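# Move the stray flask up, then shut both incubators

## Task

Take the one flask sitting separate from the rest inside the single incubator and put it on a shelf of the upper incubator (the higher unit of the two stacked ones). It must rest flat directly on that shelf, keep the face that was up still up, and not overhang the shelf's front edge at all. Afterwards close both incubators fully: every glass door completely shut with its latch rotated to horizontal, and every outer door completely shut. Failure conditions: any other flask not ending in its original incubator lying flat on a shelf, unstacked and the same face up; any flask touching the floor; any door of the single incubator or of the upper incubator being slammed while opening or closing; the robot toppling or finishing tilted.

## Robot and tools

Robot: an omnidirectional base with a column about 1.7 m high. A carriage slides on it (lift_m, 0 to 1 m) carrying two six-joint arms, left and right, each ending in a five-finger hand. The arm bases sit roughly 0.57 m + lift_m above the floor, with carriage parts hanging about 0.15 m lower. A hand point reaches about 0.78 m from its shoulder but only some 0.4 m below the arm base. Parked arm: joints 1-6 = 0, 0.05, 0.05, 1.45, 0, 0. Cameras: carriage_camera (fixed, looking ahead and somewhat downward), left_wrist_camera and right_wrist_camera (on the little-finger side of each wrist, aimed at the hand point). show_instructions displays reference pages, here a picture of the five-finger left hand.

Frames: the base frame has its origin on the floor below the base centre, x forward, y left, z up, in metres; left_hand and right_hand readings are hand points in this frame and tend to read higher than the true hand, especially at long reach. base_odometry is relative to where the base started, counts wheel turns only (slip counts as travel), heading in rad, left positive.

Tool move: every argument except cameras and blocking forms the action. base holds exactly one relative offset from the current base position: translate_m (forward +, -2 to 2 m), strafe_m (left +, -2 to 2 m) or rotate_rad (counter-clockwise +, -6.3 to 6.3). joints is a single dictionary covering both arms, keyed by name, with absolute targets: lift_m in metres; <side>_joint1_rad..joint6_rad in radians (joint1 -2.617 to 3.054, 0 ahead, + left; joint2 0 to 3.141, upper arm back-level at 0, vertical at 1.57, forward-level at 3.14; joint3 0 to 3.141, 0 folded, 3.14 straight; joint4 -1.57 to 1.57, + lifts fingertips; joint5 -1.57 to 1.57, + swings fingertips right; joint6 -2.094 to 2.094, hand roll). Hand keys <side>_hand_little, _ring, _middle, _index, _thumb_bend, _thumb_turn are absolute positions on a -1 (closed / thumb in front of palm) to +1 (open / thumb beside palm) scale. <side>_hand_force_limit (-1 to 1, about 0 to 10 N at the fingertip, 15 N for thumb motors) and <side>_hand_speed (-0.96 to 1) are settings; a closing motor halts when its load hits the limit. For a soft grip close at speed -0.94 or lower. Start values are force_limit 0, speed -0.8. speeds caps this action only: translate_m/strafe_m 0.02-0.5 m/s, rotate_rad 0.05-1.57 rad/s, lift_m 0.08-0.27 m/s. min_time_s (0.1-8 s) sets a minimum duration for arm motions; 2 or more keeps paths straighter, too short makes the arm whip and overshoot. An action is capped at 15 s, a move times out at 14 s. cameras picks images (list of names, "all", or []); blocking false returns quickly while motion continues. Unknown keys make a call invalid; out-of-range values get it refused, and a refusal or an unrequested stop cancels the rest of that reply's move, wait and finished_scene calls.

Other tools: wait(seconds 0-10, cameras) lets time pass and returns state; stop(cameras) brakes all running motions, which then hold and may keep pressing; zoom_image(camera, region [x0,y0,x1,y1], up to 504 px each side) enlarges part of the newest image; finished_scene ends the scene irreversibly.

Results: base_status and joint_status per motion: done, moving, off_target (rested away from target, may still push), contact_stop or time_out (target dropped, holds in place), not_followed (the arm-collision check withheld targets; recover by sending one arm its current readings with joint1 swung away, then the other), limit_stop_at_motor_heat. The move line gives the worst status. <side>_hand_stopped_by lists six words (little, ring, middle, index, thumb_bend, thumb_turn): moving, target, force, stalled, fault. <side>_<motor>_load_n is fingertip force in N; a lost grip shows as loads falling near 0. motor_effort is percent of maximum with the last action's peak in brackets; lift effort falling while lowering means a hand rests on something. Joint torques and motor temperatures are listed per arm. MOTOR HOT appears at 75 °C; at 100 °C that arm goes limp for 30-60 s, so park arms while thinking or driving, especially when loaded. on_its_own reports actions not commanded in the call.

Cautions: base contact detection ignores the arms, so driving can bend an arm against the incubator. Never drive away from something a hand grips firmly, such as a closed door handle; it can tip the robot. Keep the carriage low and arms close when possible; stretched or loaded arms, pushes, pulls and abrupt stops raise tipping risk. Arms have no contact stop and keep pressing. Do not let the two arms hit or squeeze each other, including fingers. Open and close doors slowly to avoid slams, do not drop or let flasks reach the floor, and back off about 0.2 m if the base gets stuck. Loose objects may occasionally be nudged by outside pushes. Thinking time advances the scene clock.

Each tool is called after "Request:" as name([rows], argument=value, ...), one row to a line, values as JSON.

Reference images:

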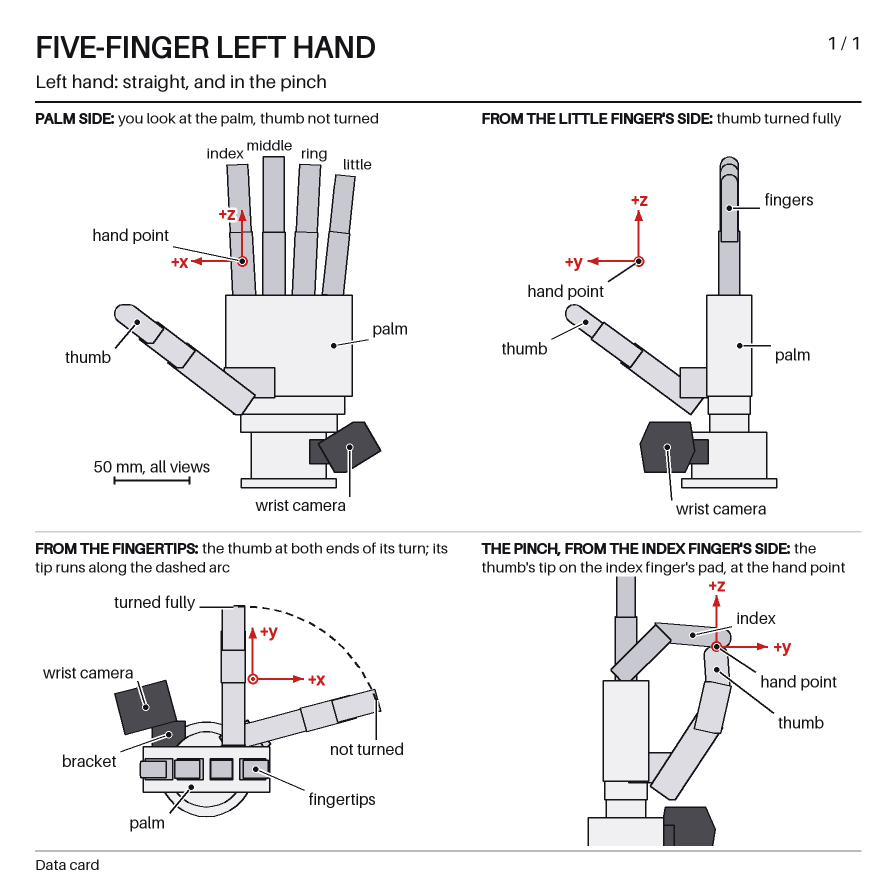

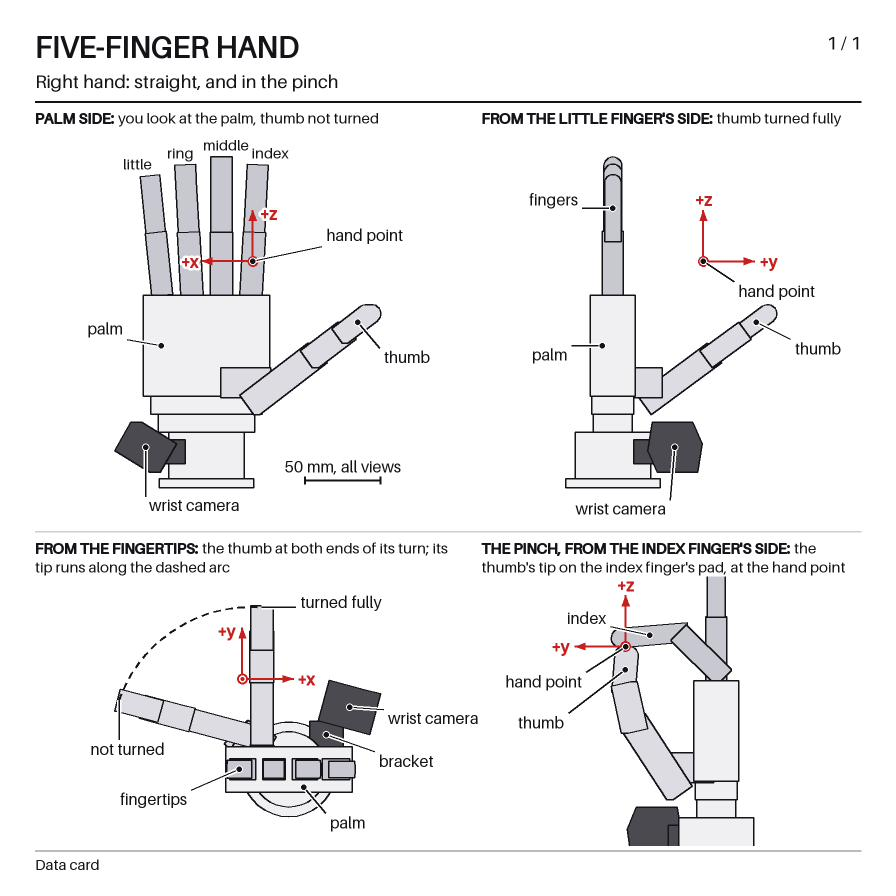

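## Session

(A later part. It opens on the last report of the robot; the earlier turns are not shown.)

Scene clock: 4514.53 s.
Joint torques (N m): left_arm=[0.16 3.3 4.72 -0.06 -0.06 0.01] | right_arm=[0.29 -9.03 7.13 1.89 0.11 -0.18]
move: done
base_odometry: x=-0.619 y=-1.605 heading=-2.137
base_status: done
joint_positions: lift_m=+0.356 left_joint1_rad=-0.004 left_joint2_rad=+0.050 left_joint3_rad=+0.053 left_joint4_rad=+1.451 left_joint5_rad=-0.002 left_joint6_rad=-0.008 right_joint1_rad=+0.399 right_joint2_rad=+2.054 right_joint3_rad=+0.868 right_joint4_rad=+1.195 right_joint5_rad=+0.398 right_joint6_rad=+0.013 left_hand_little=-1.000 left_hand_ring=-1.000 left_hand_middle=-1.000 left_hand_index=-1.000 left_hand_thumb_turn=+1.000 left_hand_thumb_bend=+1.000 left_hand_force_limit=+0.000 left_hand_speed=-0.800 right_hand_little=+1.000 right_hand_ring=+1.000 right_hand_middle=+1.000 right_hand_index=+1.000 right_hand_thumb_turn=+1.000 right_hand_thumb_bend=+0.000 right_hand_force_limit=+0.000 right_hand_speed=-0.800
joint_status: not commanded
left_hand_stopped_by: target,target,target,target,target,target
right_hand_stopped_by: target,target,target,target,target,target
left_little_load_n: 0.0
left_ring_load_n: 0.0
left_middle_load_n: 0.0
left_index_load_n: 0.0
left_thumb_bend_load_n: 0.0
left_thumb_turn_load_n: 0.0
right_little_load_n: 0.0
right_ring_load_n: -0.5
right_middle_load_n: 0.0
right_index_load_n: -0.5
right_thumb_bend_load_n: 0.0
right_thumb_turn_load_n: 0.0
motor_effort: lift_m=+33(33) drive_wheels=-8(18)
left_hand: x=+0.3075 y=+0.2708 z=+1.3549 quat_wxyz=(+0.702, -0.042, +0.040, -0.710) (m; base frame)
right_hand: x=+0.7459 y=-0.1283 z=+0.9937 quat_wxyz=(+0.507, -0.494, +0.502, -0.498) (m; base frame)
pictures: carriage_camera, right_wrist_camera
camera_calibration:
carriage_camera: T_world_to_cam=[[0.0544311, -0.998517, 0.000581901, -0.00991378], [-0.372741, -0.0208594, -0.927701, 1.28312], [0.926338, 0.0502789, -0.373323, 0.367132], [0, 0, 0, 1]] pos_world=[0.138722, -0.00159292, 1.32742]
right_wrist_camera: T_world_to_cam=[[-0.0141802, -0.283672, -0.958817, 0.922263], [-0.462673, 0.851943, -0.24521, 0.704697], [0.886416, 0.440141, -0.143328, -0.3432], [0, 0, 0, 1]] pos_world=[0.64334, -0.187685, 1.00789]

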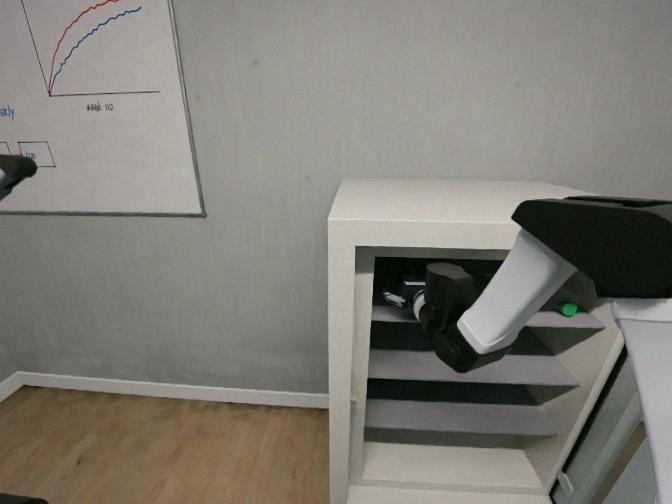

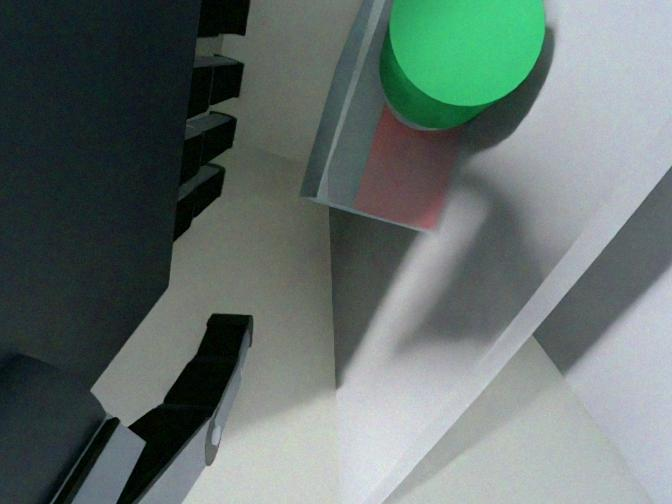

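Request:
move(base={"translate_m": 0.11}, speeds={"translate_m": 0.08}, cameras=["carriage_camera", "right_wrist_camera"])

Request:
zoom_image(camera="carriage_camera", region=[330, 180, 550, 345])

Scene clock: 4524.83 s.
Joint torques (N m): left_arm=[0.14 3.3 4.72 0 -0.06 0.01] | right_arm=[-4.36 -8.65 12.29 -0.27 0.04 -0.17]
Motor temperatures (°C): left_arm=[23 32 35 25 26 23] | right_arm=[25 33 37 28 24 23]
move: done
base_odometry: x=-0.678 y=-1.697 heading=-2.138
base_status: done
joint_positions: lift_m=+0.356 left_joint1_rad=-0.004 left_joint2_rad=+0.050 left_joint3_rad=+0.053 left_joint4_rad=+1.450 left_joint5_rad=-0.002 left_joint6_rad=-0.008 right_joint1_rad=+0.447 right_joint2_rad=+2.054 right_joint3_rad=+0.806 right_joint4_rad=+1.402 right_joint5_rad=+0.400 right_joint6_rad=+0.012 left_hand_little=-1.000 left_hand_ring=-1.000 left_hand_middle=-1.000 left_hand_index=-1.000 left_hand_thumb_turn=+1.000 left_hand_thumb_bend=+1.000 left_hand_force_limit=+0.000 left_hand_speed=-0.800 right_hand_little=+1.000 right_hand_ring=+1.000 right_hand_middle=+1.000 right_hand_index=+1.000 right_hand_thumb_turn=+1.000 right_hand_thumb_bend=+0.000 right_hand_force_limit=+0.000 right_hand_speed=-0.800
joint_status: not commanded
left_hand_stopped_by: target,target,target,target,target,target
right_hand_stopped_by: target,target,target,target,target,target
left_little_load_n: 0.0
left_ring_load_n: 0.0
left_middle_load_n: 0.0
left_index_load_n: 0.0
left_thumb_bend_load_n: 0.0
left_thumb_turn_load_n: 0.0
right_little_load_n: 0.0
right_ring_load_n: 0.0
right_middle_load_n: 0.0
right_index_load_n: 0.0
right_thumb_bend_load_n: 0.0
right_thumb_turn_load_n: 0.0
motor_effort: lift_m=+33(33) drive_wheels=+17(21)
left_hand: x=+0.3077 y=+0.2708 z=+1.3549 quat_wxyz=(+0.702, -0.043, +0.041, -0.710) (m; base frame)
right_hand: x=+0.7304 y=-0.1072 z=+1.0238 quat_wxyz=(+0.564, -0.456, +0.470, -0.503) (m; base frame)
pictures: carriage_camera, right_wrist_camera
camera_calibration:
carriage_camera: T_world_to_cam=[[0.0544311, -0.998517, 0.000581901, -0.00991378], [-0.372741, -0.0208594, -0.927701, 1.28312], [0.926338, 0.0502789, -0.373323, 0.367132], [0, 0, 0, 1]] pos_world=[0.138722, -0.00159292, 1.32742]
right_wrist_camera: T_world_to_cam=[[0.124321, -0.224538, -0.966503, 0.869967], [-0.467699, 0.845804, -0.256657, 0.70163], [0.875101, 0.48394, 0.000134767, -0.468377], [0, 0, 0, 1]] pos_world=[0.629874, -0.171435, 1.02097]

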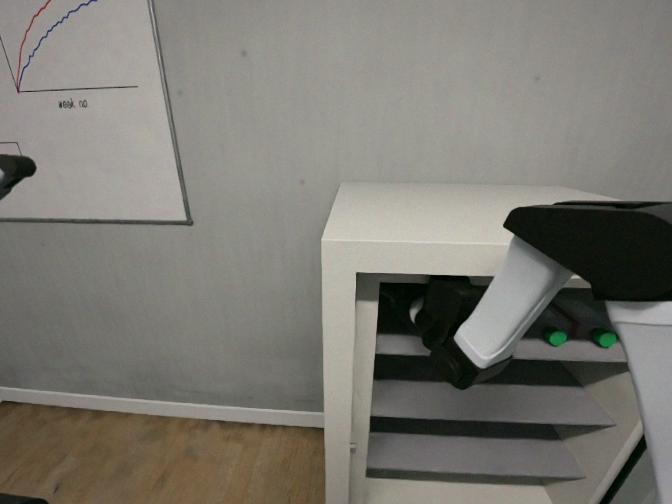

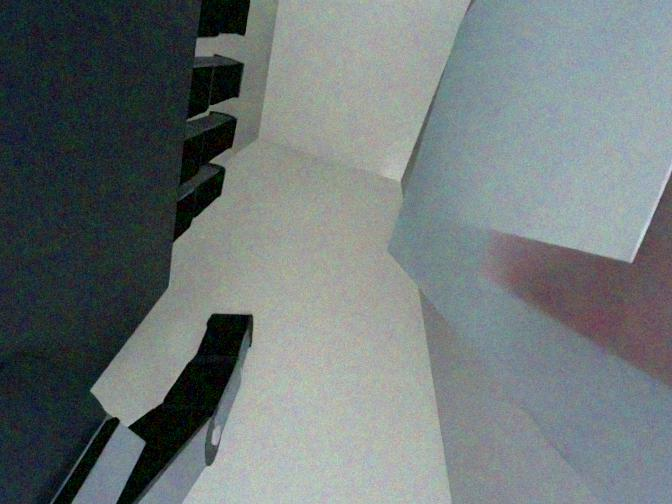

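Scaled by 2.291.

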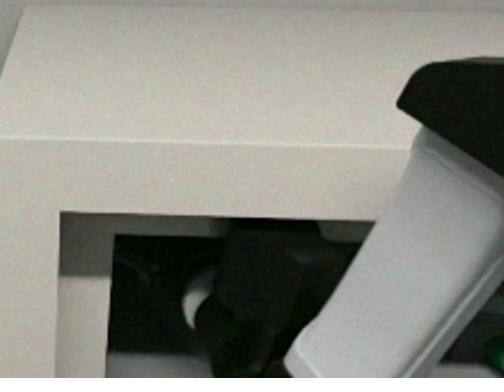

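Request:
move(base={"translate_m": -0.11}, speeds={"translate_m": 0.05}, cameras=["right_wrist_camera"])

Scene clock: 4691.17 s.
Joint torques (N m): left_arm=[0.14 3.32 4.72 -0.02 -0.06 0.01] | right_arm=[-0.18 -9.03 7.56 1.78 0.08 -0.17]
Motor temperatures (°C): left_arm=[23 31 34 24 26 23] | right_arm=[26 35 50 24 24 23]
move: done
base_odometry: x=-0.619 y=-1.605 heading=-2.137
base_status: done
joint_positions: lift_m=+0.356 left_joint1_rad=-0.004 left_joint2_rad=+0.050 left_joint3_rad=+0.053 left_joint4_rad=+1.450 left_joint5_rad=-0.002 left_joint6_rad=-0.008 right_joint1_rad=+0.404 right_joint2_rad=+2.054 right_joint3_rad=+0.863 right_joint4_rad=+1.206 right_joint5_rad=+0.401 right_joint6_rad=+0.012 left_hand_little=-1.000 left_hand_ring=-1.000 left_hand_middle=-1.000 left_hand_index=-1.000 left_hand_thumb_turn=+1.000 left_hand_thumb_bend=+1.000 left_hand_force_limit=+0.000 left_hand_speed=-0.800 right_hand_little=+1.000 right_hand_ring=+1.000 right_hand_middle=+1.000 right_hand_index=+1.000 right_hand_thumb_turn=+1.000 right_hand_thumb_bend=+0.000 right_hand_force_limit=+0.000 right_hand_speed=-0.800
joint_status: not commanded
left_hand_stopped_by: target,target,target,target,target,target
right_hand_stopped_by: target,target,target,target,target,target
left_little_load_n: 0.0
left_ring_load_n: 0.0
left_middle_load_n: -0.5
left_index_load_n: 0.0
left_thumb_bend_load_n: 0.0
left_thumb_turn_load_n: 0.0
right_little_load_n: 0.0
right_ring_load_n: 0.0
right_middle_load_n: 0.0
right_index_load_n: 0.0
right_thumb_bend_load_n: 0.0
right_thumb_turn_load_n: 0.0
motor_effort: lift_m=+33(33) drive_wheels=-9(13)
left_hand: x=+0.3077 y=+0.2708 z=+1.3549 quat_wxyz=(+0.702, -0.043, +0.041, -0.710) (m; base frame)
right_hand: x=+0.7444 y=-0.1266 z=+0.9943 quat_wxyz=(+0.509, -0.493, +0.500, -0.498) (m; base frame)
pictures: right_wrist_camera
camera_calibration:
right_wrist_camera: T_world_to_cam=[[-0.00893816, -0.282445, -0.959242, 0.920044], [-0.463127, 0.851362, -0.246365, 0.704146], [0.886247, 0.442049, -0.138418, -0.347095], [0, 0, 0, 1]] pos_world=[0.641944, -0.186189, 1.00798]

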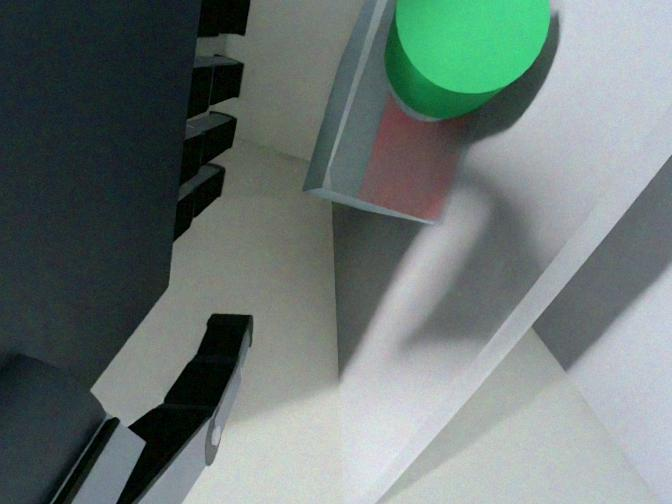

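Request:
move(base={"translate_m": -0.3}, speeds={"translate_m": 0.15})

Request:
move(base={"strafe_m": -0.17}, speeds={"strafe_m": 0.15}, cameras=["carriage_camera"])

Scene clock: 4813.37 s.
Joint torques (N m): left_arm=[0.13 3.3 4.74 0.03 -0.06 0.01] | right_arm=[-0.16 -9.03 7.34 1.8 0.08 -0.17]
Motor temperatures (°C): left_arm=[23 30 34 24 26 23] | right_arm=[25 37 43 31 24 23]
move: done
base_odometry: x=-0.457 y=-1.352 heading=-2.138
base_status: done
joint_positions: lift_m=+0.356 left_joint1_rad=-0.004 left_joint2_rad=+0.050 left_joint3_rad=+0.053 left_joint4_rad=+1.449 left_joint5_rad=-0.002 left_joint6_rad=-0.008 right_joint1_rad=+0.404 right_joint2_rad=+2.054 right_joint3_rad=+0.866 right_joint4_rad=+1.203 right_joint5_rad=+0.401 right_joint6_rad=+0.012 left_hand_little=-1.000 left_hand_ring=-1.000 left_hand_middle=-1.000 left_hand_index=-1.000 left_hand_thumb_turn=+1.000 left_hand_thumb_bend=+1.000 left_hand_force_limit=+0.000 left_hand_speed=-0.800 right_hand_little=+1.000 right_hand_ring=+1.000 right_hand_middle=+1.000 right_hand_index=+1.000 right_hand_thumb_turn=+1.000 right_hand_thumb_bend=+0.000 right_hand_force_limit=+0.000 right_hand_speed=-0.800
joint_status: not commanded
left_hand_stopped_by: target,target,target,target,target,target
right_hand_stopped_by: target,target,target,target,target,target
left_little_load_n: 0.0
left_ring_load_n: 0.0
left_middle_load_n: 0.0
left_index_load_n: 0.0
left_thumb_bend_load_n: 0.0
left_thumb_turn_load_n: 0.0
right_little_load_n: 0.0
right_ring_load_n: 0.0
right_middle_load_n: 0.0
right_index_load_n: 0.0
right_thumb_bend_load_n: 0.0
right_thumb_turn_load_n: 0.0
motor_effort: lift_m=+33(33) drive_wheels=-8(14)
left_hand: x=+0.3081 y=+0.2708 z=+1.3547 quat_wxyz=(+0.702, -0.043, +0.041, -0.710) (m; base frame)
right_hand: x=+0.7450 y=-0.1266 z=+0.9948 quat_wxyz=(+0.509, -0.493, +0.500, -0.498) (m; base frame)
pictures: none

Scene clock: 4815.47 s.
Joint torques (N m): left_arm=[0.14 3.3 4.74 0 -0.06 0.01] | right_arm=[-0.12 -9.05 7.31 1.8 0.08 -0.17]
move: done
base_odometry: x=-0.601 y=-1.260 heading=-2.138
base_status: done
joint_positions: lift_m=+0.356 left_joint1_rad=-0.004 left_joint2_rad=+0.050 left_joint3_rad=+0.053 left_joint4_rad=+1.449 left_joint5_rad=-0.002 left_joint6_rad=-0.008 right_joint1_rad=+0.403 right_joint2_rad=+2.054 right_joint3_rad=+0.866 right_joint4_rad=+1.203 right_joint5_rad=+0.401 right_joint6_rad=+0.012 left_hand_little=-1.000 left_hand_ring=-1.000 left_hand_middle=-1.000 left_hand_index=-1.000 left_hand_thumb_turn=+1.000 left_hand_thumb_bend=+1.000 left_hand_force_limit=+0.000 left_hand_speed=-0.800 right_hand_little=+1.000 right_hand_ring=+1.000 right_hand_middle=+1.000 right_hand_index=+1.000 right_hand_thumb_turn=+1.000 right_hand_thumb_bend=+0.000 right_hand_force_limit=+0.000 right_hand_speed=-0.800
joint_status: not commanded
left_hand_stopped_by: target,target,target,target,target,target
right_hand_stopped_by: target,target,target,target,target,target
left_little_load_n: 0.0
left_ring_load_n: 0.0
left_middle_load_n: 0.0
left_index_load_n: -0.5
left_thumb_bend_load_n: 0.0
left_thumb_turn_load_n: 0.0
right_little_load_n: 0.0
right_ring_load_n: 0.0
right_middle_load_n: 0.0
right_index_load_n: 0.0
right_thumb_bend_load_n: 0.0
right_thumb_turn_load_n: 0.0
motor_effort: lift_m=+33(33) drive_wheels=-3(9)
left_hand: x=+0.3081 y=+0.2708 z=+1.3547 quat_wxyz=(+0.702, -0.043, +0.041, -0.710) (m; base frame)
right_hand: x=+0.7452 y=-0.1270 z=+0.9948 quat_wxyz=(+0.509, -0.492, +0.500, -0.498) (m; base frame)
pictures: carriage_camera
camera_calibration:
carriage_camera: T_world_to_cam=[[0.0544311, -0.998517, 0.000581901, -0.00991378], [-0.372741, -0.0208594, -0.927701, 1.28312], [0.926338, 0.0502789, -0.373323, 0.367132], [0, 0, 0, 1]] pos_world=[0.138722, -0.00159292, 1.32742]

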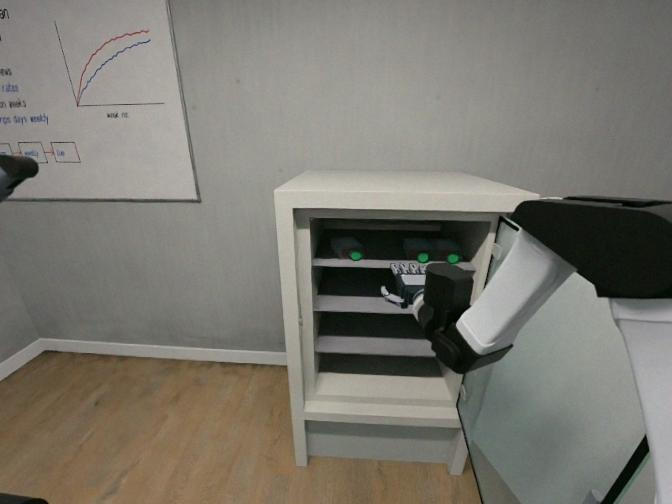

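Request:
zoom_image(camera="carriage_camera", region=[300, 210, 400, 285])

Request:
zoom_image(camera="carriage_camera", region=[270, 160, 550, 370])

Scaled by 5.040.

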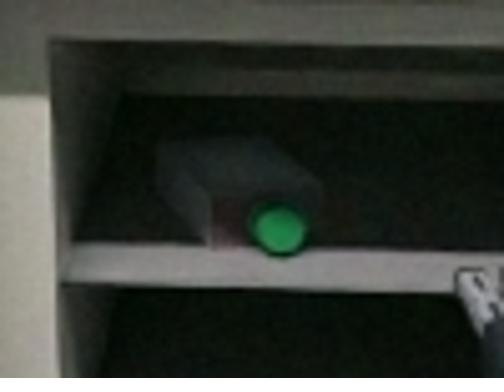

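Scaled by 1.800.

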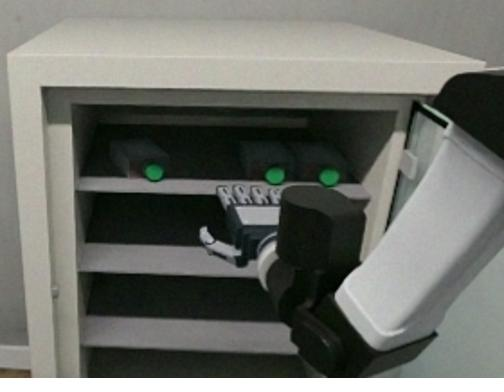

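Request:
move(joints={"lift_m": 0.32, "right_joint1_rad": 0.383, "right_joint2_rad": 2.248, "right_joint3_rad": 1.204, "right_joint4_rad": 1.044, "right_joint5_rad": 0.083, "right_joint6_rad": 1.57, "right_hand_thumb_bend": -1}, min_time_s=3)

Request:
move(joints={"left_joint1_rad": -0.718, "left_joint2_rad": 2.341, "left_joint3_rad": 1.386, "left_joint4_rad": 0.955, "left_joint5_rad": -1.018, "left_joint6_rad": -1.57, "left_hand_thumb_bend": -1, "left_hand_index": 1, "left_hand_middle": 1, "left_hand_ring": 1, "left_hand_little": 1}, min_time_s=4, cameras=["all"])

Scene clock: 4970.90 s.
Joint torques (N m): left_arm=[0.16 3.29 4.77 0.01 -0.06 0.01] | right_arm=[-0.49 -10.06 8.46 1.83 -0.02 0.12]
move: done
base_odometry: x=-0.601 y=-1.260 heading=-2.138
base_status: not commanded
joint_positions: lift_m=+0.320 left_joint1_rad=-0.004 left_joint2_rad=+0.050 left_joint3_rad=+0.053 left_joint4_rad=+1.449 left_joint5_rad=-0.002 left_joint6_rad=-0.008 right_joint1_rad=+0.388 right_joint2_rad=+2.223 right_joint3_rad=+1.181 right_joint4_rad=+1.068 right_joint5_rad=+0.091 right_joint6_rad=+1.555 left_hand_little=-1.000 left_hand_ring=-1.000 left_hand_middle=-1.000 left_hand_index=-1.000 left_hand_thumb_turn=+1.000 left_hand_thumb_bend=+1.000 left_hand_force_limit=+0.000 left_hand_speed=-0.800 right_hand_little=+1.000 right_hand_ring=+1.000 right_hand_middle=+1.000 right_hand_index=+1.000 right_hand_thumb_turn=+1.000 right_hand_thumb_bend=-1.000 right_hand_force_limit=+0.000 right_hand_speed=-0.800
joint_status: all done
left_hand_stopped_by: target,target,target,target,target,target
right_hand_stopped_by: target,target,target,target,target,target
left_little_load_n: 0.0
left_ring_load_n: 0.0
left_middle_load_n: 0.0
left_index_load_n: 0.0
left_thumb_bend_load_n: 0.0
left_thumb_turn_load_n: 0.0
right_little_load_n: -0.5
right_ring_load_n: 0.0
right_middle_load_n: 0.0
right_index_load_n: 0.0
right_thumb_bend_load_n: 0.0
right_thumb_turn_load_n: 0.0
motor_effort: lift_m=+32(33) drive_wheels=-3(3)
left_hand: x=+0.3082 y=+0.2708 z=+1.3186 quat_wxyz=(+0.702, -0.043, +0.042, -0.710) (m; base frame)
right_hand: x=+0.7805 y=-0.0249 z=+1.0510 quat_wxyz=(+0.709, -0.108, +0.690, +0.101) (m; base frame)
pictures: none

Scene clock: 4978.37 s.
Joint torques (N m): left_arm=[-0.66 -9.37 7.16 1.72 -0.2 -0.17] | right_arm=[-0.49 -10.07 8.44 1.85 -0.01 0.11]
move: done
base_odometry: x=-0.601 y=-1.260 heading=-2.138
base_status: not commanded
joint_positions: lift_m=+0.320 left_joint1_rad=-0.714 left_joint2_rad=+2.329 left_joint3_rad=+1.364 left_joint4_rad=+0.968 left_joint5_rad=-1.010 left_joint6_rad=-1.561 right_joint1_rad=+0.388 right_joint2_rad=+2.223 right_joint3_rad=+1.182 right_joint4_rad=+1.066 right_joint5_rad=+0.091 right_joint6_rad=+1.555 left_hand_little=+1.000 left_hand_ring=+1.000 left_hand_middle=+1.000 left_hand_index=+1.000 left_hand_thumb_turn=+1.000 left_hand_thumb_bend=-1.000 left_hand_force_limit=+0.000 left_hand_speed=-0.800 right_hand_little=+1.000 right_hand_ring=+1.000 right_hand_middle=+1.000 right_hand_index=+1.000 right_hand_thumb_turn=+1.000 right_hand_thumb_bend=-1.000 right_hand_force_limit=+0.000 right_hand_speed=-0.800
joint_status: all done
left_hand_stopped_by: target,target,target,target,target,target
right_hand_stopped_by: target,target,target,target,target,target
left_little_load_n: 0.0
left_ring_load_n: 0.0
left_middle_load_n: 0.0
left_index_load_n: 0.0
left_thumb_bend_load_n: 0.0
left_thumb_turn_load_n: 0.0
right_little_load_n: 0.0
right_ring_load_n: 0.0
right_middle_load_n: 0.0
right_index_load_n: 0.0
right_thumb_bend_load_n: 0.0
right_thumb_turn_load_n: 0.0
motor_effort: lift_m=+32(33) drive_wheels=-2(3)
left_hand: x=+0.7699 y=-0.0031 z=+1.0410 quat_wxyz=(+0.107, -0.699, -0.102, -0.700) (m; base frame)
right_hand: x=+0.7805 y=-0.0247 z=+1.0506 quat_wxyz=(+0.708, -0.108, +0.690, +0.101) (m; base frame)
pictures: carriage_camera, left_wrist_camera, right_wrist_camera
camera_calibration:
carriage_camera: T_world_to_cam=[[0.0544311, -0.998517, 0.000581901, -0.00989289], [-0.372741, -0.0208594, -0.927701, 1.24981], [0.926338, 0.0502789, -0.373323, 0.353729], [0, 0, 0, 1]] pos_world=[0.138722, -0.00159292, 1.29152]
left_wrist_camera: T_world_to_cam=[[-0.31243, 0.913156, 0.26179, -0.0264677], [-0.390622, -0.374706, 0.840839, -0.56979], [0.865911, 0.160442, 0.473768, -1.04925], [0, 0, 0, 1]] pos_world=[0.677719, -0.02099, 0.983134]
right_wrist_camera: T_world_to_cam=[[-0.293394, 0.903364, -0.312814, 0.575286], [-0.540975, 0.112898, 0.833426, -0.443997], [0.788204, 0.413747, 0.455574, -0.964622], [0, 0, 0, 1]] pos_world=[0.688913, -0.0704566, 0.989453]

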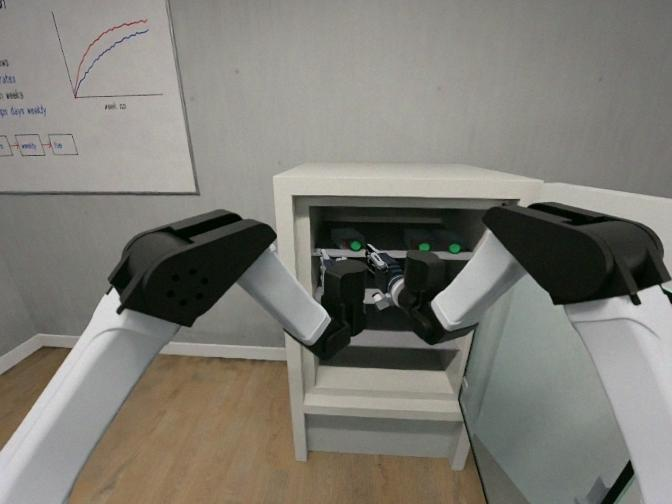

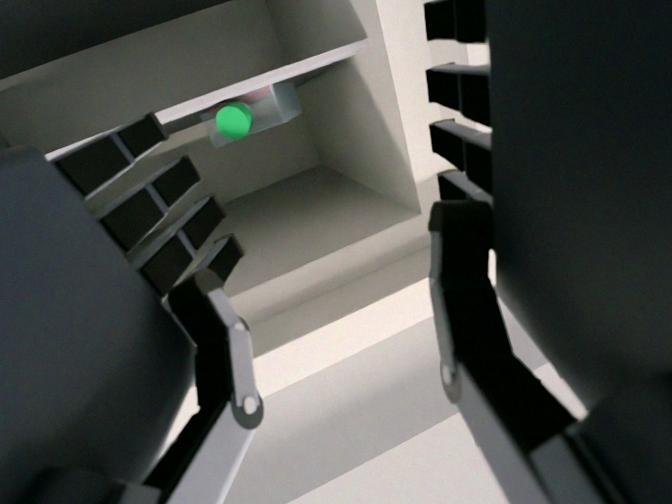

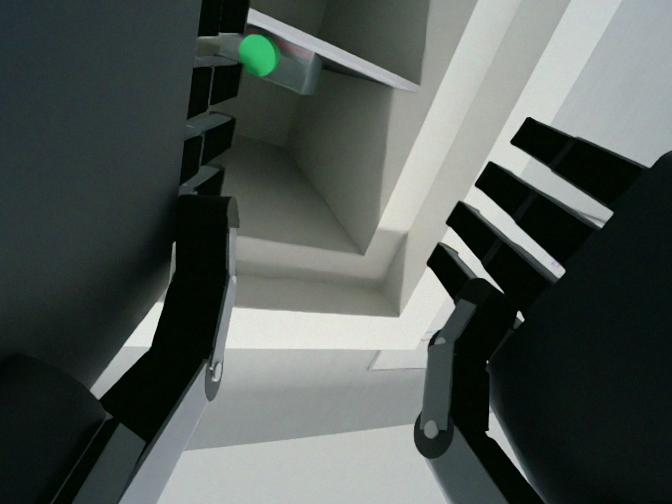

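Request:
zoom_image(camera="carriage_camera", region=[300, 210, 480, 345])

Scaled by 2.800.

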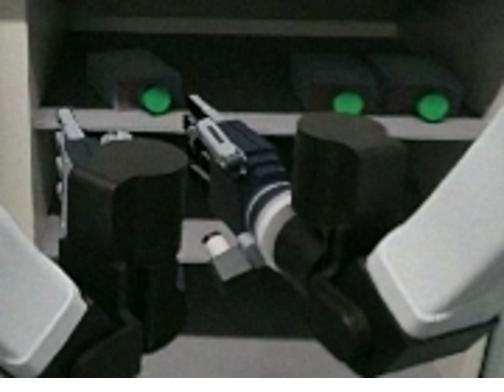

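Request:
move(base={"translate_m": 0.15}, speeds={"translate_m": 0.08}, cameras=["all"])

Request:
zoom_image(camera="carriage_camera", region=[300, 210, 480, 345])

Scene clock: 5033.00 s.
Joint torques (N m): left_arm=[0.13 -9.94 6.65 1.83 -0.13 -0.16] | right_arm=[0.36 -10.69 7.86 1.95 0.04 0.11]
Motor temperatures (°C): left_arm=[23 38 35 28 26 23] | right_arm=[25 42 44 36 24 23]
move: contact_stop
base_odometry: x=-0.666 y=-1.363 heading=-2.144
base_status: translate_m contact_stop (by the wheels' count: +0.122 of +0.150)
joint_positions: lift_m=+0.320 left_joint1_rad=-0.720 left_joint2_rad=+2.335 left_joint3_rad=+1.372 left_joint4_rad=+0.958 left_joint5_rad=-1.015 left_joint6_rad=-1.562 right_joint1_rad=+0.379 right_joint2_rad=+2.229 right_joint3_rad=+1.188 right_joint4_rad=+1.057 right_joint5_rad=+0.086 right_joint6_rad=+1.556 left_hand_little=+1.000 left_hand_ring=+1.000 left_hand_middle=+1.000 left_hand_index=+1.000 left_hand_thumb_turn=+1.000 left_hand_thumb_bend=-1.000 left_hand_force_limit=+0.000 left_hand_speed=-0.800 right_hand_little=+1.000 right_hand_ring=+1.000 right_hand_middle=+1.000 right_hand_index=+1.000 right_hand_thumb_turn=+1.000 right_hand_thumb_bend=-1.000 right_hand_force_limit=+0.000 right_hand_speed=-0.800
joint_status: not commanded
left_hand_stopped_by: target,target,target,target,target,target
right_hand_stopped_by: target,target,target,target,target,target
left_little_load_n: 0.0
left_ring_load_n: 0.0
left_middle_load_n: 0.0
left_index_load_n: 0.0
left_thumb_bend_load_n: 0.0
left_thumb_turn_load_n: 0.0
right_little_load_n: 0.0
right_ring_load_n: 0.0
right_middle_load_n: 0.0
right_index_load_n: 0.0
right_thumb_bend_load_n: -0.5
right_thumb_turn_load_n: 0.0
motor_effort: lift_m=+32(39) drive_wheels=+33(138)
left_hand: x=+0.7692 y=-0.0067 z=+1.0386 quat_wxyz=(+0.108, -0.701, -0.100, -0.698) (m; base frame)
right_hand: x=+0.7841 y=-0.0286 z=+1.0476 quat_wxyz=(+0.706, -0.107, +0.693, +0.099) (m; base frame)
pictures: carriage_camera, left_wrist_camera, right_wrist_camera
camera_calibration:
carriage_camera: T_world_to_cam=[[0.0544311, -0.998517, 0.000581901, -0.00989289], [-0.372741, -0.0208594, -0.927701, 1.24981], [0.926338, 0.0502789, -0.373323, 0.353729], [0, 0, 0, 1]] pos_world=[0.138722, -0.00159292, 1.29152]
left_wrist_camera: T_world_to_cam=[[-0.310336, 0.912242, 0.267407, -0.0303345], [-0.386211, -0.378024, 0.841391, -0.573408], [0.868638, 0.157839, 0.469632, -1.04472], [0, 0, 0, 1]] pos_world=[0.676617, -0.0241917, 0.981208]
right_wrist_camera: T_world_to_cam=[[-0.291707, 0.903946, -0.31271, 0.577559], [-0.533758, 0.117457, 0.83744, -0.448677], [0.793731, 0.411199, 0.448226, -0.961171], [0, 0, 0, 1]] pos_world=[0.691904, -0.0741495, 0.98717]

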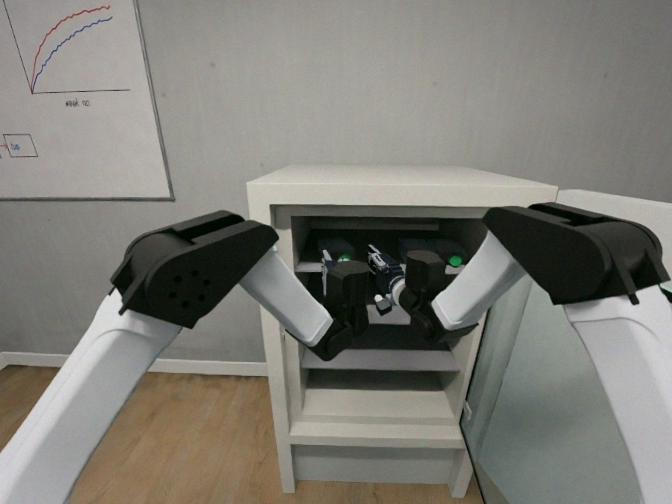

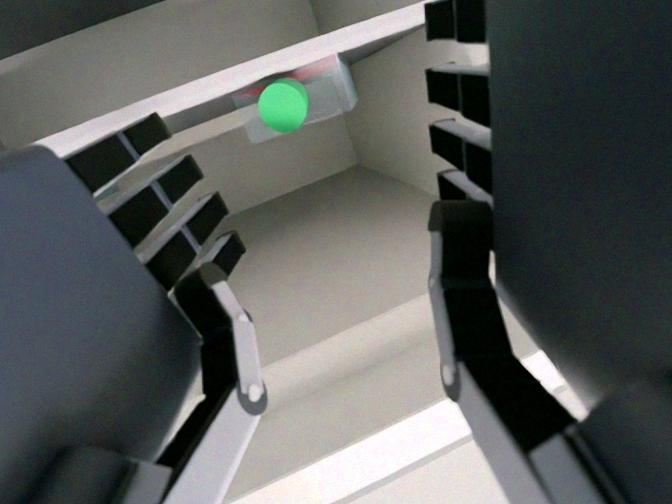

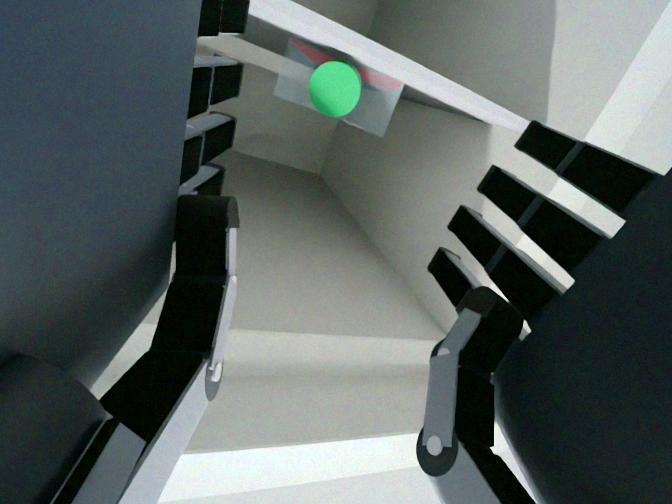

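Scaled by 2.800.

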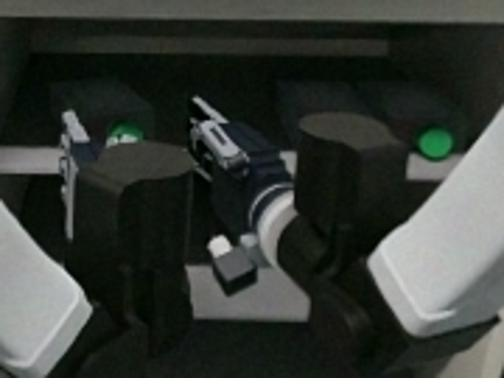

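Request:
move(base={"translate_m": -0.12}, speeds={"translate_m": 0.1})

Request:
move(base={"strafe_m": 0.1}, speeds={"strafe_m": 0.1}, cameras=["carriage_camera"])

Request:
zoom_image(camera="carriage_camera", region=[320, 210, 500, 345])

Scene clock: 5067.97 s.
Joint torques (N m): left_arm=[-0.42 -10.13 6.53 1.8 -0.14 -0.16] | right_arm=[0.25 -10.76 7.82 1.98 0.03 0.11]
move: done
base_odometry: x=-0.601 y=-1.262 heading=-2.144
base_status: done
joint_positions: lift_m=+0.320 left_joint1_rad=-0.718 left_joint2_rad=+2.335 left_joint3_rad=+1.372 left_joint4_rad=+0.958 left_joint5_rad=-1.015 left_joint6_rad=-1.562 right_joint1_rad=+0.380 right_joint2_rad=+2.229 right_joint3_rad=+1.188 right_joint4_rad=+1.056 right_joint5_rad=+0.087 right_joint6_rad=+1.556 left_hand_little=+1.000 left_hand_ring=+1.000 left_hand_middle=+1.000 left_hand_index=+1.000 left_hand_thumb_turn=+1.000 left_hand_thumb_bend=-1.000 left_hand_force_limit=+0.000 left_hand_speed=-0.800 right_hand_little=+1.000 right_hand_ring=+1.000 right_hand_middle=+1.000 right_hand_index=+1.000 right_hand_thumb_turn=+1.000 right_hand_thumb_bend=-1.000 right_hand_force_limit=+0.000 right_hand_speed=-0.800
joint_status: not commanded
left_hand_stopped_by: target,target,target,target,target,target
right_hand_stopped_by: target,target,target,target,target,target
left_little_load_n: 0.0
left_ring_load_n: 0.0
left_middle_load_n: 0.0
left_index_load_n: 0.0
left_thumb_bend_load_n: 0.0
left_thumb_turn_load_n: 0.0
right_little_load_n: 0.0
right_ring_load_n: 0.0
right_middle_load_n: 0.0
right_index_load_n: 0.0
right_thumb_bend_load_n: 0.0
right_thumb_turn_load_n: -0.5
motor_effort: lift_m=+32(32) drive_wheels=+6(18)
left_hand: x=+0.7699 y=-0.0055 z=+1.0386 quat_wxyz=(+0.109, -0.701, -0.100, -0.698) (m; base frame)
right_hand: x=+0.7839 y=-0.0279 z=+1.0474 quat_wxyz=(+0.705, -0.107, +0.694, +0.099) (m; base frame)
pictures: none

Scene clock: 5069.67 s.
Joint torques (N m): left_arm=[-0.21 -9.94 6.52 1.82 -0.14 -0.16] | right_arm=[0.09 -10.8 7.84 1.96 0.03 0.11]
move: done
base_odometry: x=-0.517 y=-1.317 heading=-2.144
base_status: done
joint_positions: lift_m=+0.320 left_joint1_rad=-0.718 left_joint2_rad=+2.335 left_joint3_rad=+1.372 left_joint4_rad=+0.958 left_joint5_rad=-1.015 left_joint6_rad=-1.562 right_joint1_rad=+0.382 right_joint2_rad=+2.229 right_joint3_rad=+1.188 right_joint4_rad=+1.056 right_joint5_rad=+0.087 right_joint6_rad=+1.556 left_hand_little=+1.000 left_hand_ring=+1.000 left_hand_middle=+1.000 left_hand_index=+1.000 left_hand_thumb_turn=+1.000 left_hand_thumb_bend=-1.000 left_hand_force_limit=+0.000 left_hand_speed=-0.800 right_hand_little=+1.000 right_hand_ring=+1.000 right_hand_middle=+1.000 right_hand_index=+1.000 right_hand_thumb_turn=+1.000 right_hand_thumb_bend=-1.000 right_hand_force_limit=+0.000 right_hand_speed=-0.800
joint_status: not commanded
left_hand_stopped_by: target,target,target,target,target,target
right_hand_stopped_by: target,target,target,target,target,target
left_little_load_n: 0.0
left_ring_load_n: 0.0
left_middle_load_n: 0.0
left_index_load_n: 0.0
left_thumb_bend_load_n: 0.0
left_thumb_turn_load_n: 0.0
right_little_load_n: 0.0
right_ring_load_n: 0.0
right_middle_load_n: 0.5
right_index_load_n: 0.0
right_thumb_bend_load_n: 0.0
right_thumb_turn_load_n: 0.0
motor_effort: lift_m=+32(32) drive_wheels=-4(14)
left_hand: x=+0.7698 y=-0.0057 z=+1.0386 quat_wxyz=(+0.109, -0.701, -0.100, -0.698) (m; base frame)
right_hand: x=+0.7834 y=-0.0269 z=+1.0474 quat_wxyz=(+0.705, -0.108, +0.693, +0.100) (m; base frame)
pictures: carriage_camera
camera_calibration:
carriage_camera: T_world_to_cam=[[0.0544311, -0.998517, 0.000581901, -0.00989289], [-0.372741, -0.0208594, -0.927701, 1.24981], [0.926338, 0.0502789, -0.373323, 0.353729], [0, 0, 0, 1]] pos_world=[0.138722, -0.00159292, 1.29152]

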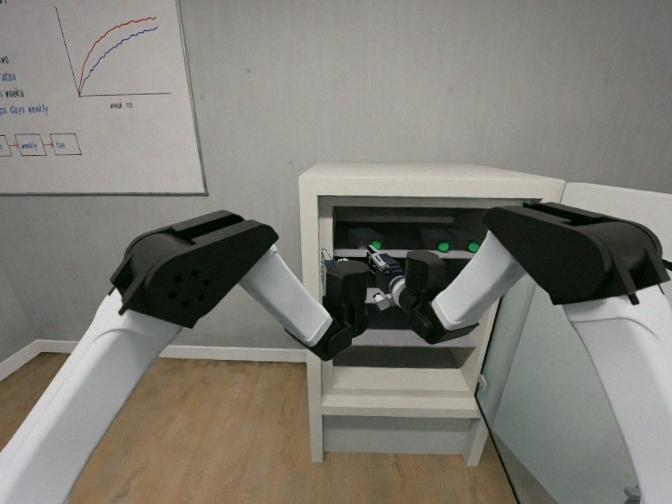

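Scaled by 2.800.

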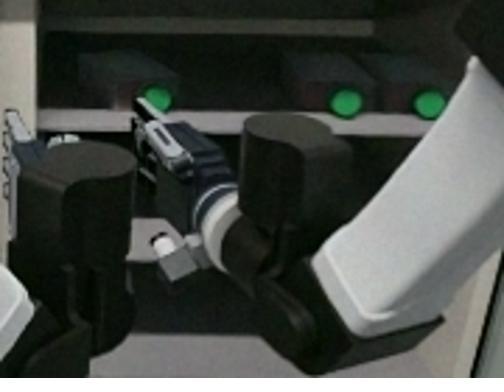

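Request:
move(joints={"left_joint1_rad": -0.806, "left_joint2_rad": 2.484, "left_joint3_rad": 1.716, "left_joint4_rad": 0.768, "left_joint5_rad": -1.106, "left_joint6_rad": -1.57, "right_joint1_rad": 0.197, "right_joint2_rad": 2.218, "right_joint3_rad": 1.146, "right_joint4_rad": 1.072, "right_joint5_rad": -0.103, "right_joint6_rad": 1.57}, min_time_s=2)

Request:
move(base={"translate_m": 0.15}, speeds={"translate_m": 0.08}, cameras=["all"])

Request:
zoom_image(camera="carriage_camera", region=[320, 210, 500, 345])

Scene clock: 5112.67 s.
Joint torques (N m): left_arm=[-0.7 -10.41 7.8 1.65 -0.19 -0.16] | right_arm=[-0.43 -13.63 5.08 2.18 -0.03 0.11]
Motor temperatures (°C): left_arm=[23 42 38 34 26 23] | right_arm=[25 45 43 35 24 23]
move: done
base_odometry: x=-0.517 y=-1.317 heading=-2.144
base_status: not commanded
joint_positions: lift_m=+0.320 left_joint1_rad=-0.801 left_joint2_rad=+2.469 left_joint3_rad=+1.692 left_joint4_rad=+0.783 left_joint5_rad=-1.097 left_joint6_rad=-1.562 right_joint1_rad=+0.202 right_joint2_rad=+2.229 right_joint3_rad=+1.160 right_joint4_rad=+1.062 right_joint5_rad=-0.094 right_joint6_rad=+1.556 left_hand_little=+1.000 left_hand_ring=+1.000 left_hand_middle=+1.000 left_hand_index=+1.000 left_hand_thumb_turn=+1.000 left_hand_thumb_bend=-1.000 left_hand_force_limit=+0.000 left_hand_speed=-0.800 right_hand_little=+1.000 right_hand_ring=+1.000 right_hand_middle=+1.000 right_hand_index=+1.000 right_hand_thumb_turn=+1.000 right_hand_thumb_bend=-1.000 right_hand_force_limit=+0.000 right_hand_speed=-0.800
joint_status: all done
left_hand_stopped_by: target,target,target,target,target,target
right_hand_stopped_by: target,target,target,target,target,target
left_little_load_n: 0.0
left_ring_load_n: 0.0
left_middle_load_n: 0.0
left_index_load_n: 0.0
left_thumb_bend_load_n: 0.0
left_thumb_turn_load_n: 0.0
right_little_load_n: 0.0
right_ring_load_n: 0.0
right_middle_load_n: 0.0
right_index_load_n: 0.0
right_thumb_bend_load_n: 0.0
right_thumb_turn_load_n: 0.0
motor_effort: lift_m=+32(32) drive_wheels=-4(4)
left_hand: x=+0.7788 y=-0.0705 z=+1.0525 quat_wxyz=(+0.106, -0.699, -0.103, -0.700) (m; base frame)
right_hand: x=+0.8012 y=-0.1020 z=+1.0363 quat_wxyz=(+0.697, -0.109, +0.701, +0.099) (m; base frame)
pictures: none

Scene clock: 5115.17 s.
Joint torques (N m): left_arm=[-0.34 -10.62 7.79 1.65 -0.17 -0.16] | right_arm=[1.33 -8.46 13.16 1.7 0.77 0]
move: done
base_odometry: x=-0.598 y=-1.442 heading=-2.144
base_status: done
joint_positions: lift_m=+0.320 left_joint1_rad=-0.805 left_joint2_rad=+2.470 left_joint3_rad=+1.692 left_joint4_rad=+0.779 left_joint5_rad=-1.100 left_joint6_rad=-1.562 right_joint1_rad=+0.184 right_joint2_rad=+2.184 right_joint3_rad=+1.066 right_joint4_rad=+1.108 right_joint5_rad=-0.178 right_joint6_rad=+1.567 left_hand_little=+1.000 left_hand_ring=+1.000 left_hand_middle=+1.000 left_hand_index=+1.000 left_hand_thumb_turn=+1.000 left_hand_thumb_bend=-1.000 left_hand_force_limit=+0.000 left_hand_speed=-0.800 right_hand_little=+1.000 right_hand_ring=+1.000 right_hand_middle=+1.000 right_hand_index=+1.000 right_hand_thumb_turn=+1.000 right_hand_thumb_bend=-1.000 right_hand_force_limit=+0.000 right_hand_speed=-0.800
joint_status: not commanded
left_hand_stopped_by: target,target,target,target,target,target
right_hand_stopped_by: target,target,target,target,target,target
left_little_load_n: 0.0
left_ring_load_n: 0.0
left_middle_load_n: 0.0
left_index_load_n: 0.0
left_thumb_bend_load_n: 0.0
left_thumb_turn_load_n: 0.0
right_little_load_n: -3.0
right_ring_load_n: 0.0
right_middle_load_n: 0.0
right_index_load_n: 0.0
right_thumb_bend_load_n: 0.0
right_thumb_turn_load_n: 0.0
motor_effort: lift_m=+32(32) drive_wheels=+11(13)
left_hand: x=+0.7775 y=-0.0722 z=+1.0510 quat_wxyz=(+0.107, -0.700, -0.101, -0.699) (m; base frame)
right_hand: x=+0.7765 y=-0.1024 z=+1.0356 quat_wxyz=(+0.692, -0.129, +0.699, +0.126) (m; base frame)
pictures: carriage_camera, left_wrist_camera, right_wrist_camera
camera_calibration:
carriage_camera: T_world_to_cam=[[0.0544311, -0.998517, 0.000581901, -0.00989289], [-0.372741, -0.0208594, -0.927701, 1.24981], [0.926338, 0.0502789, -0.373323, 0.353729], [0, 0, 0, 1]] pos_world=[0.138722, -0.00159292, 1.29152]
left_wrist_camera: T_world_to_cam=[[-0.3113, 0.91321, 0.262945, 0.0342081], [-0.389541, -0.375002, 0.841208, -0.602385], [0.866805, 0.15944, 0.472471, -1.04894], [0, 0, 0, 1]] pos_world=[0.685217, -0.0898922, 0.993328]
right_wrist_camera: T_world_to_cam=[[-0.361598, 0.882174, -0.301688, 0.678921], [-0.517226, 0.0794147, 0.852156, -0.466179], [0.775709, 0.464178, 0.427567, -0.878571], [0, 0, 0, 1]] pos_world=[0.685892, -0.154092, 0.977728]

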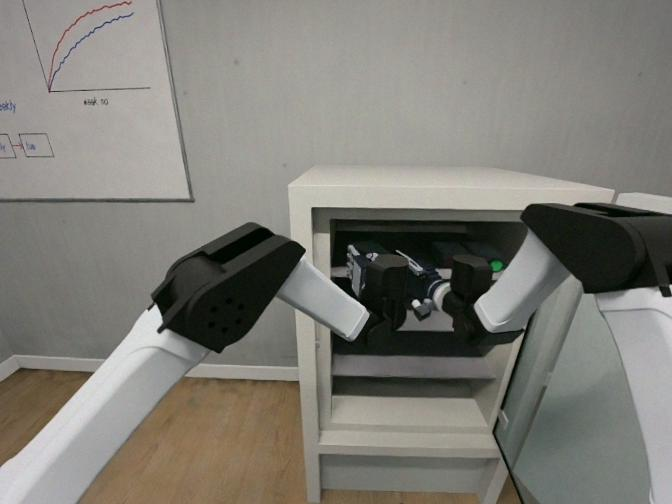

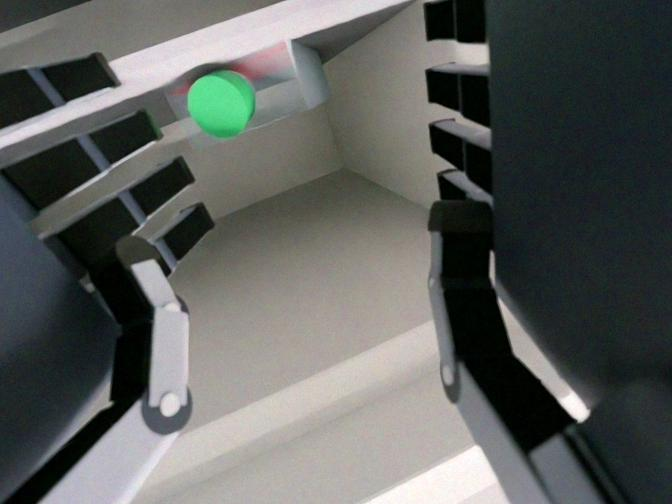

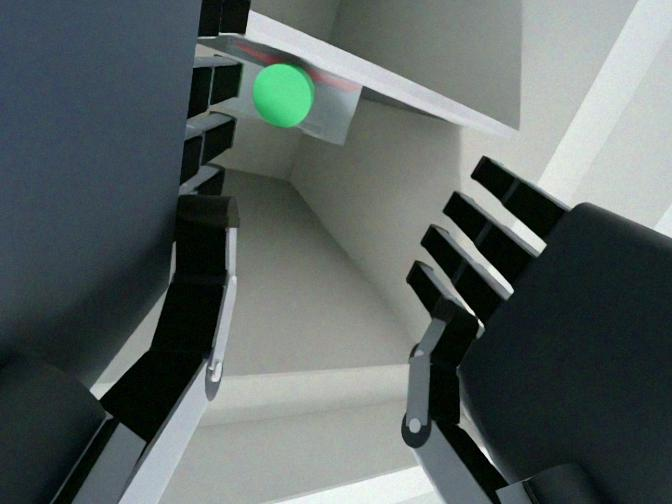

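Scaled by 2.800.

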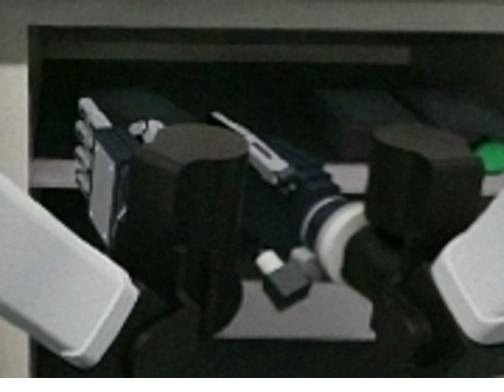

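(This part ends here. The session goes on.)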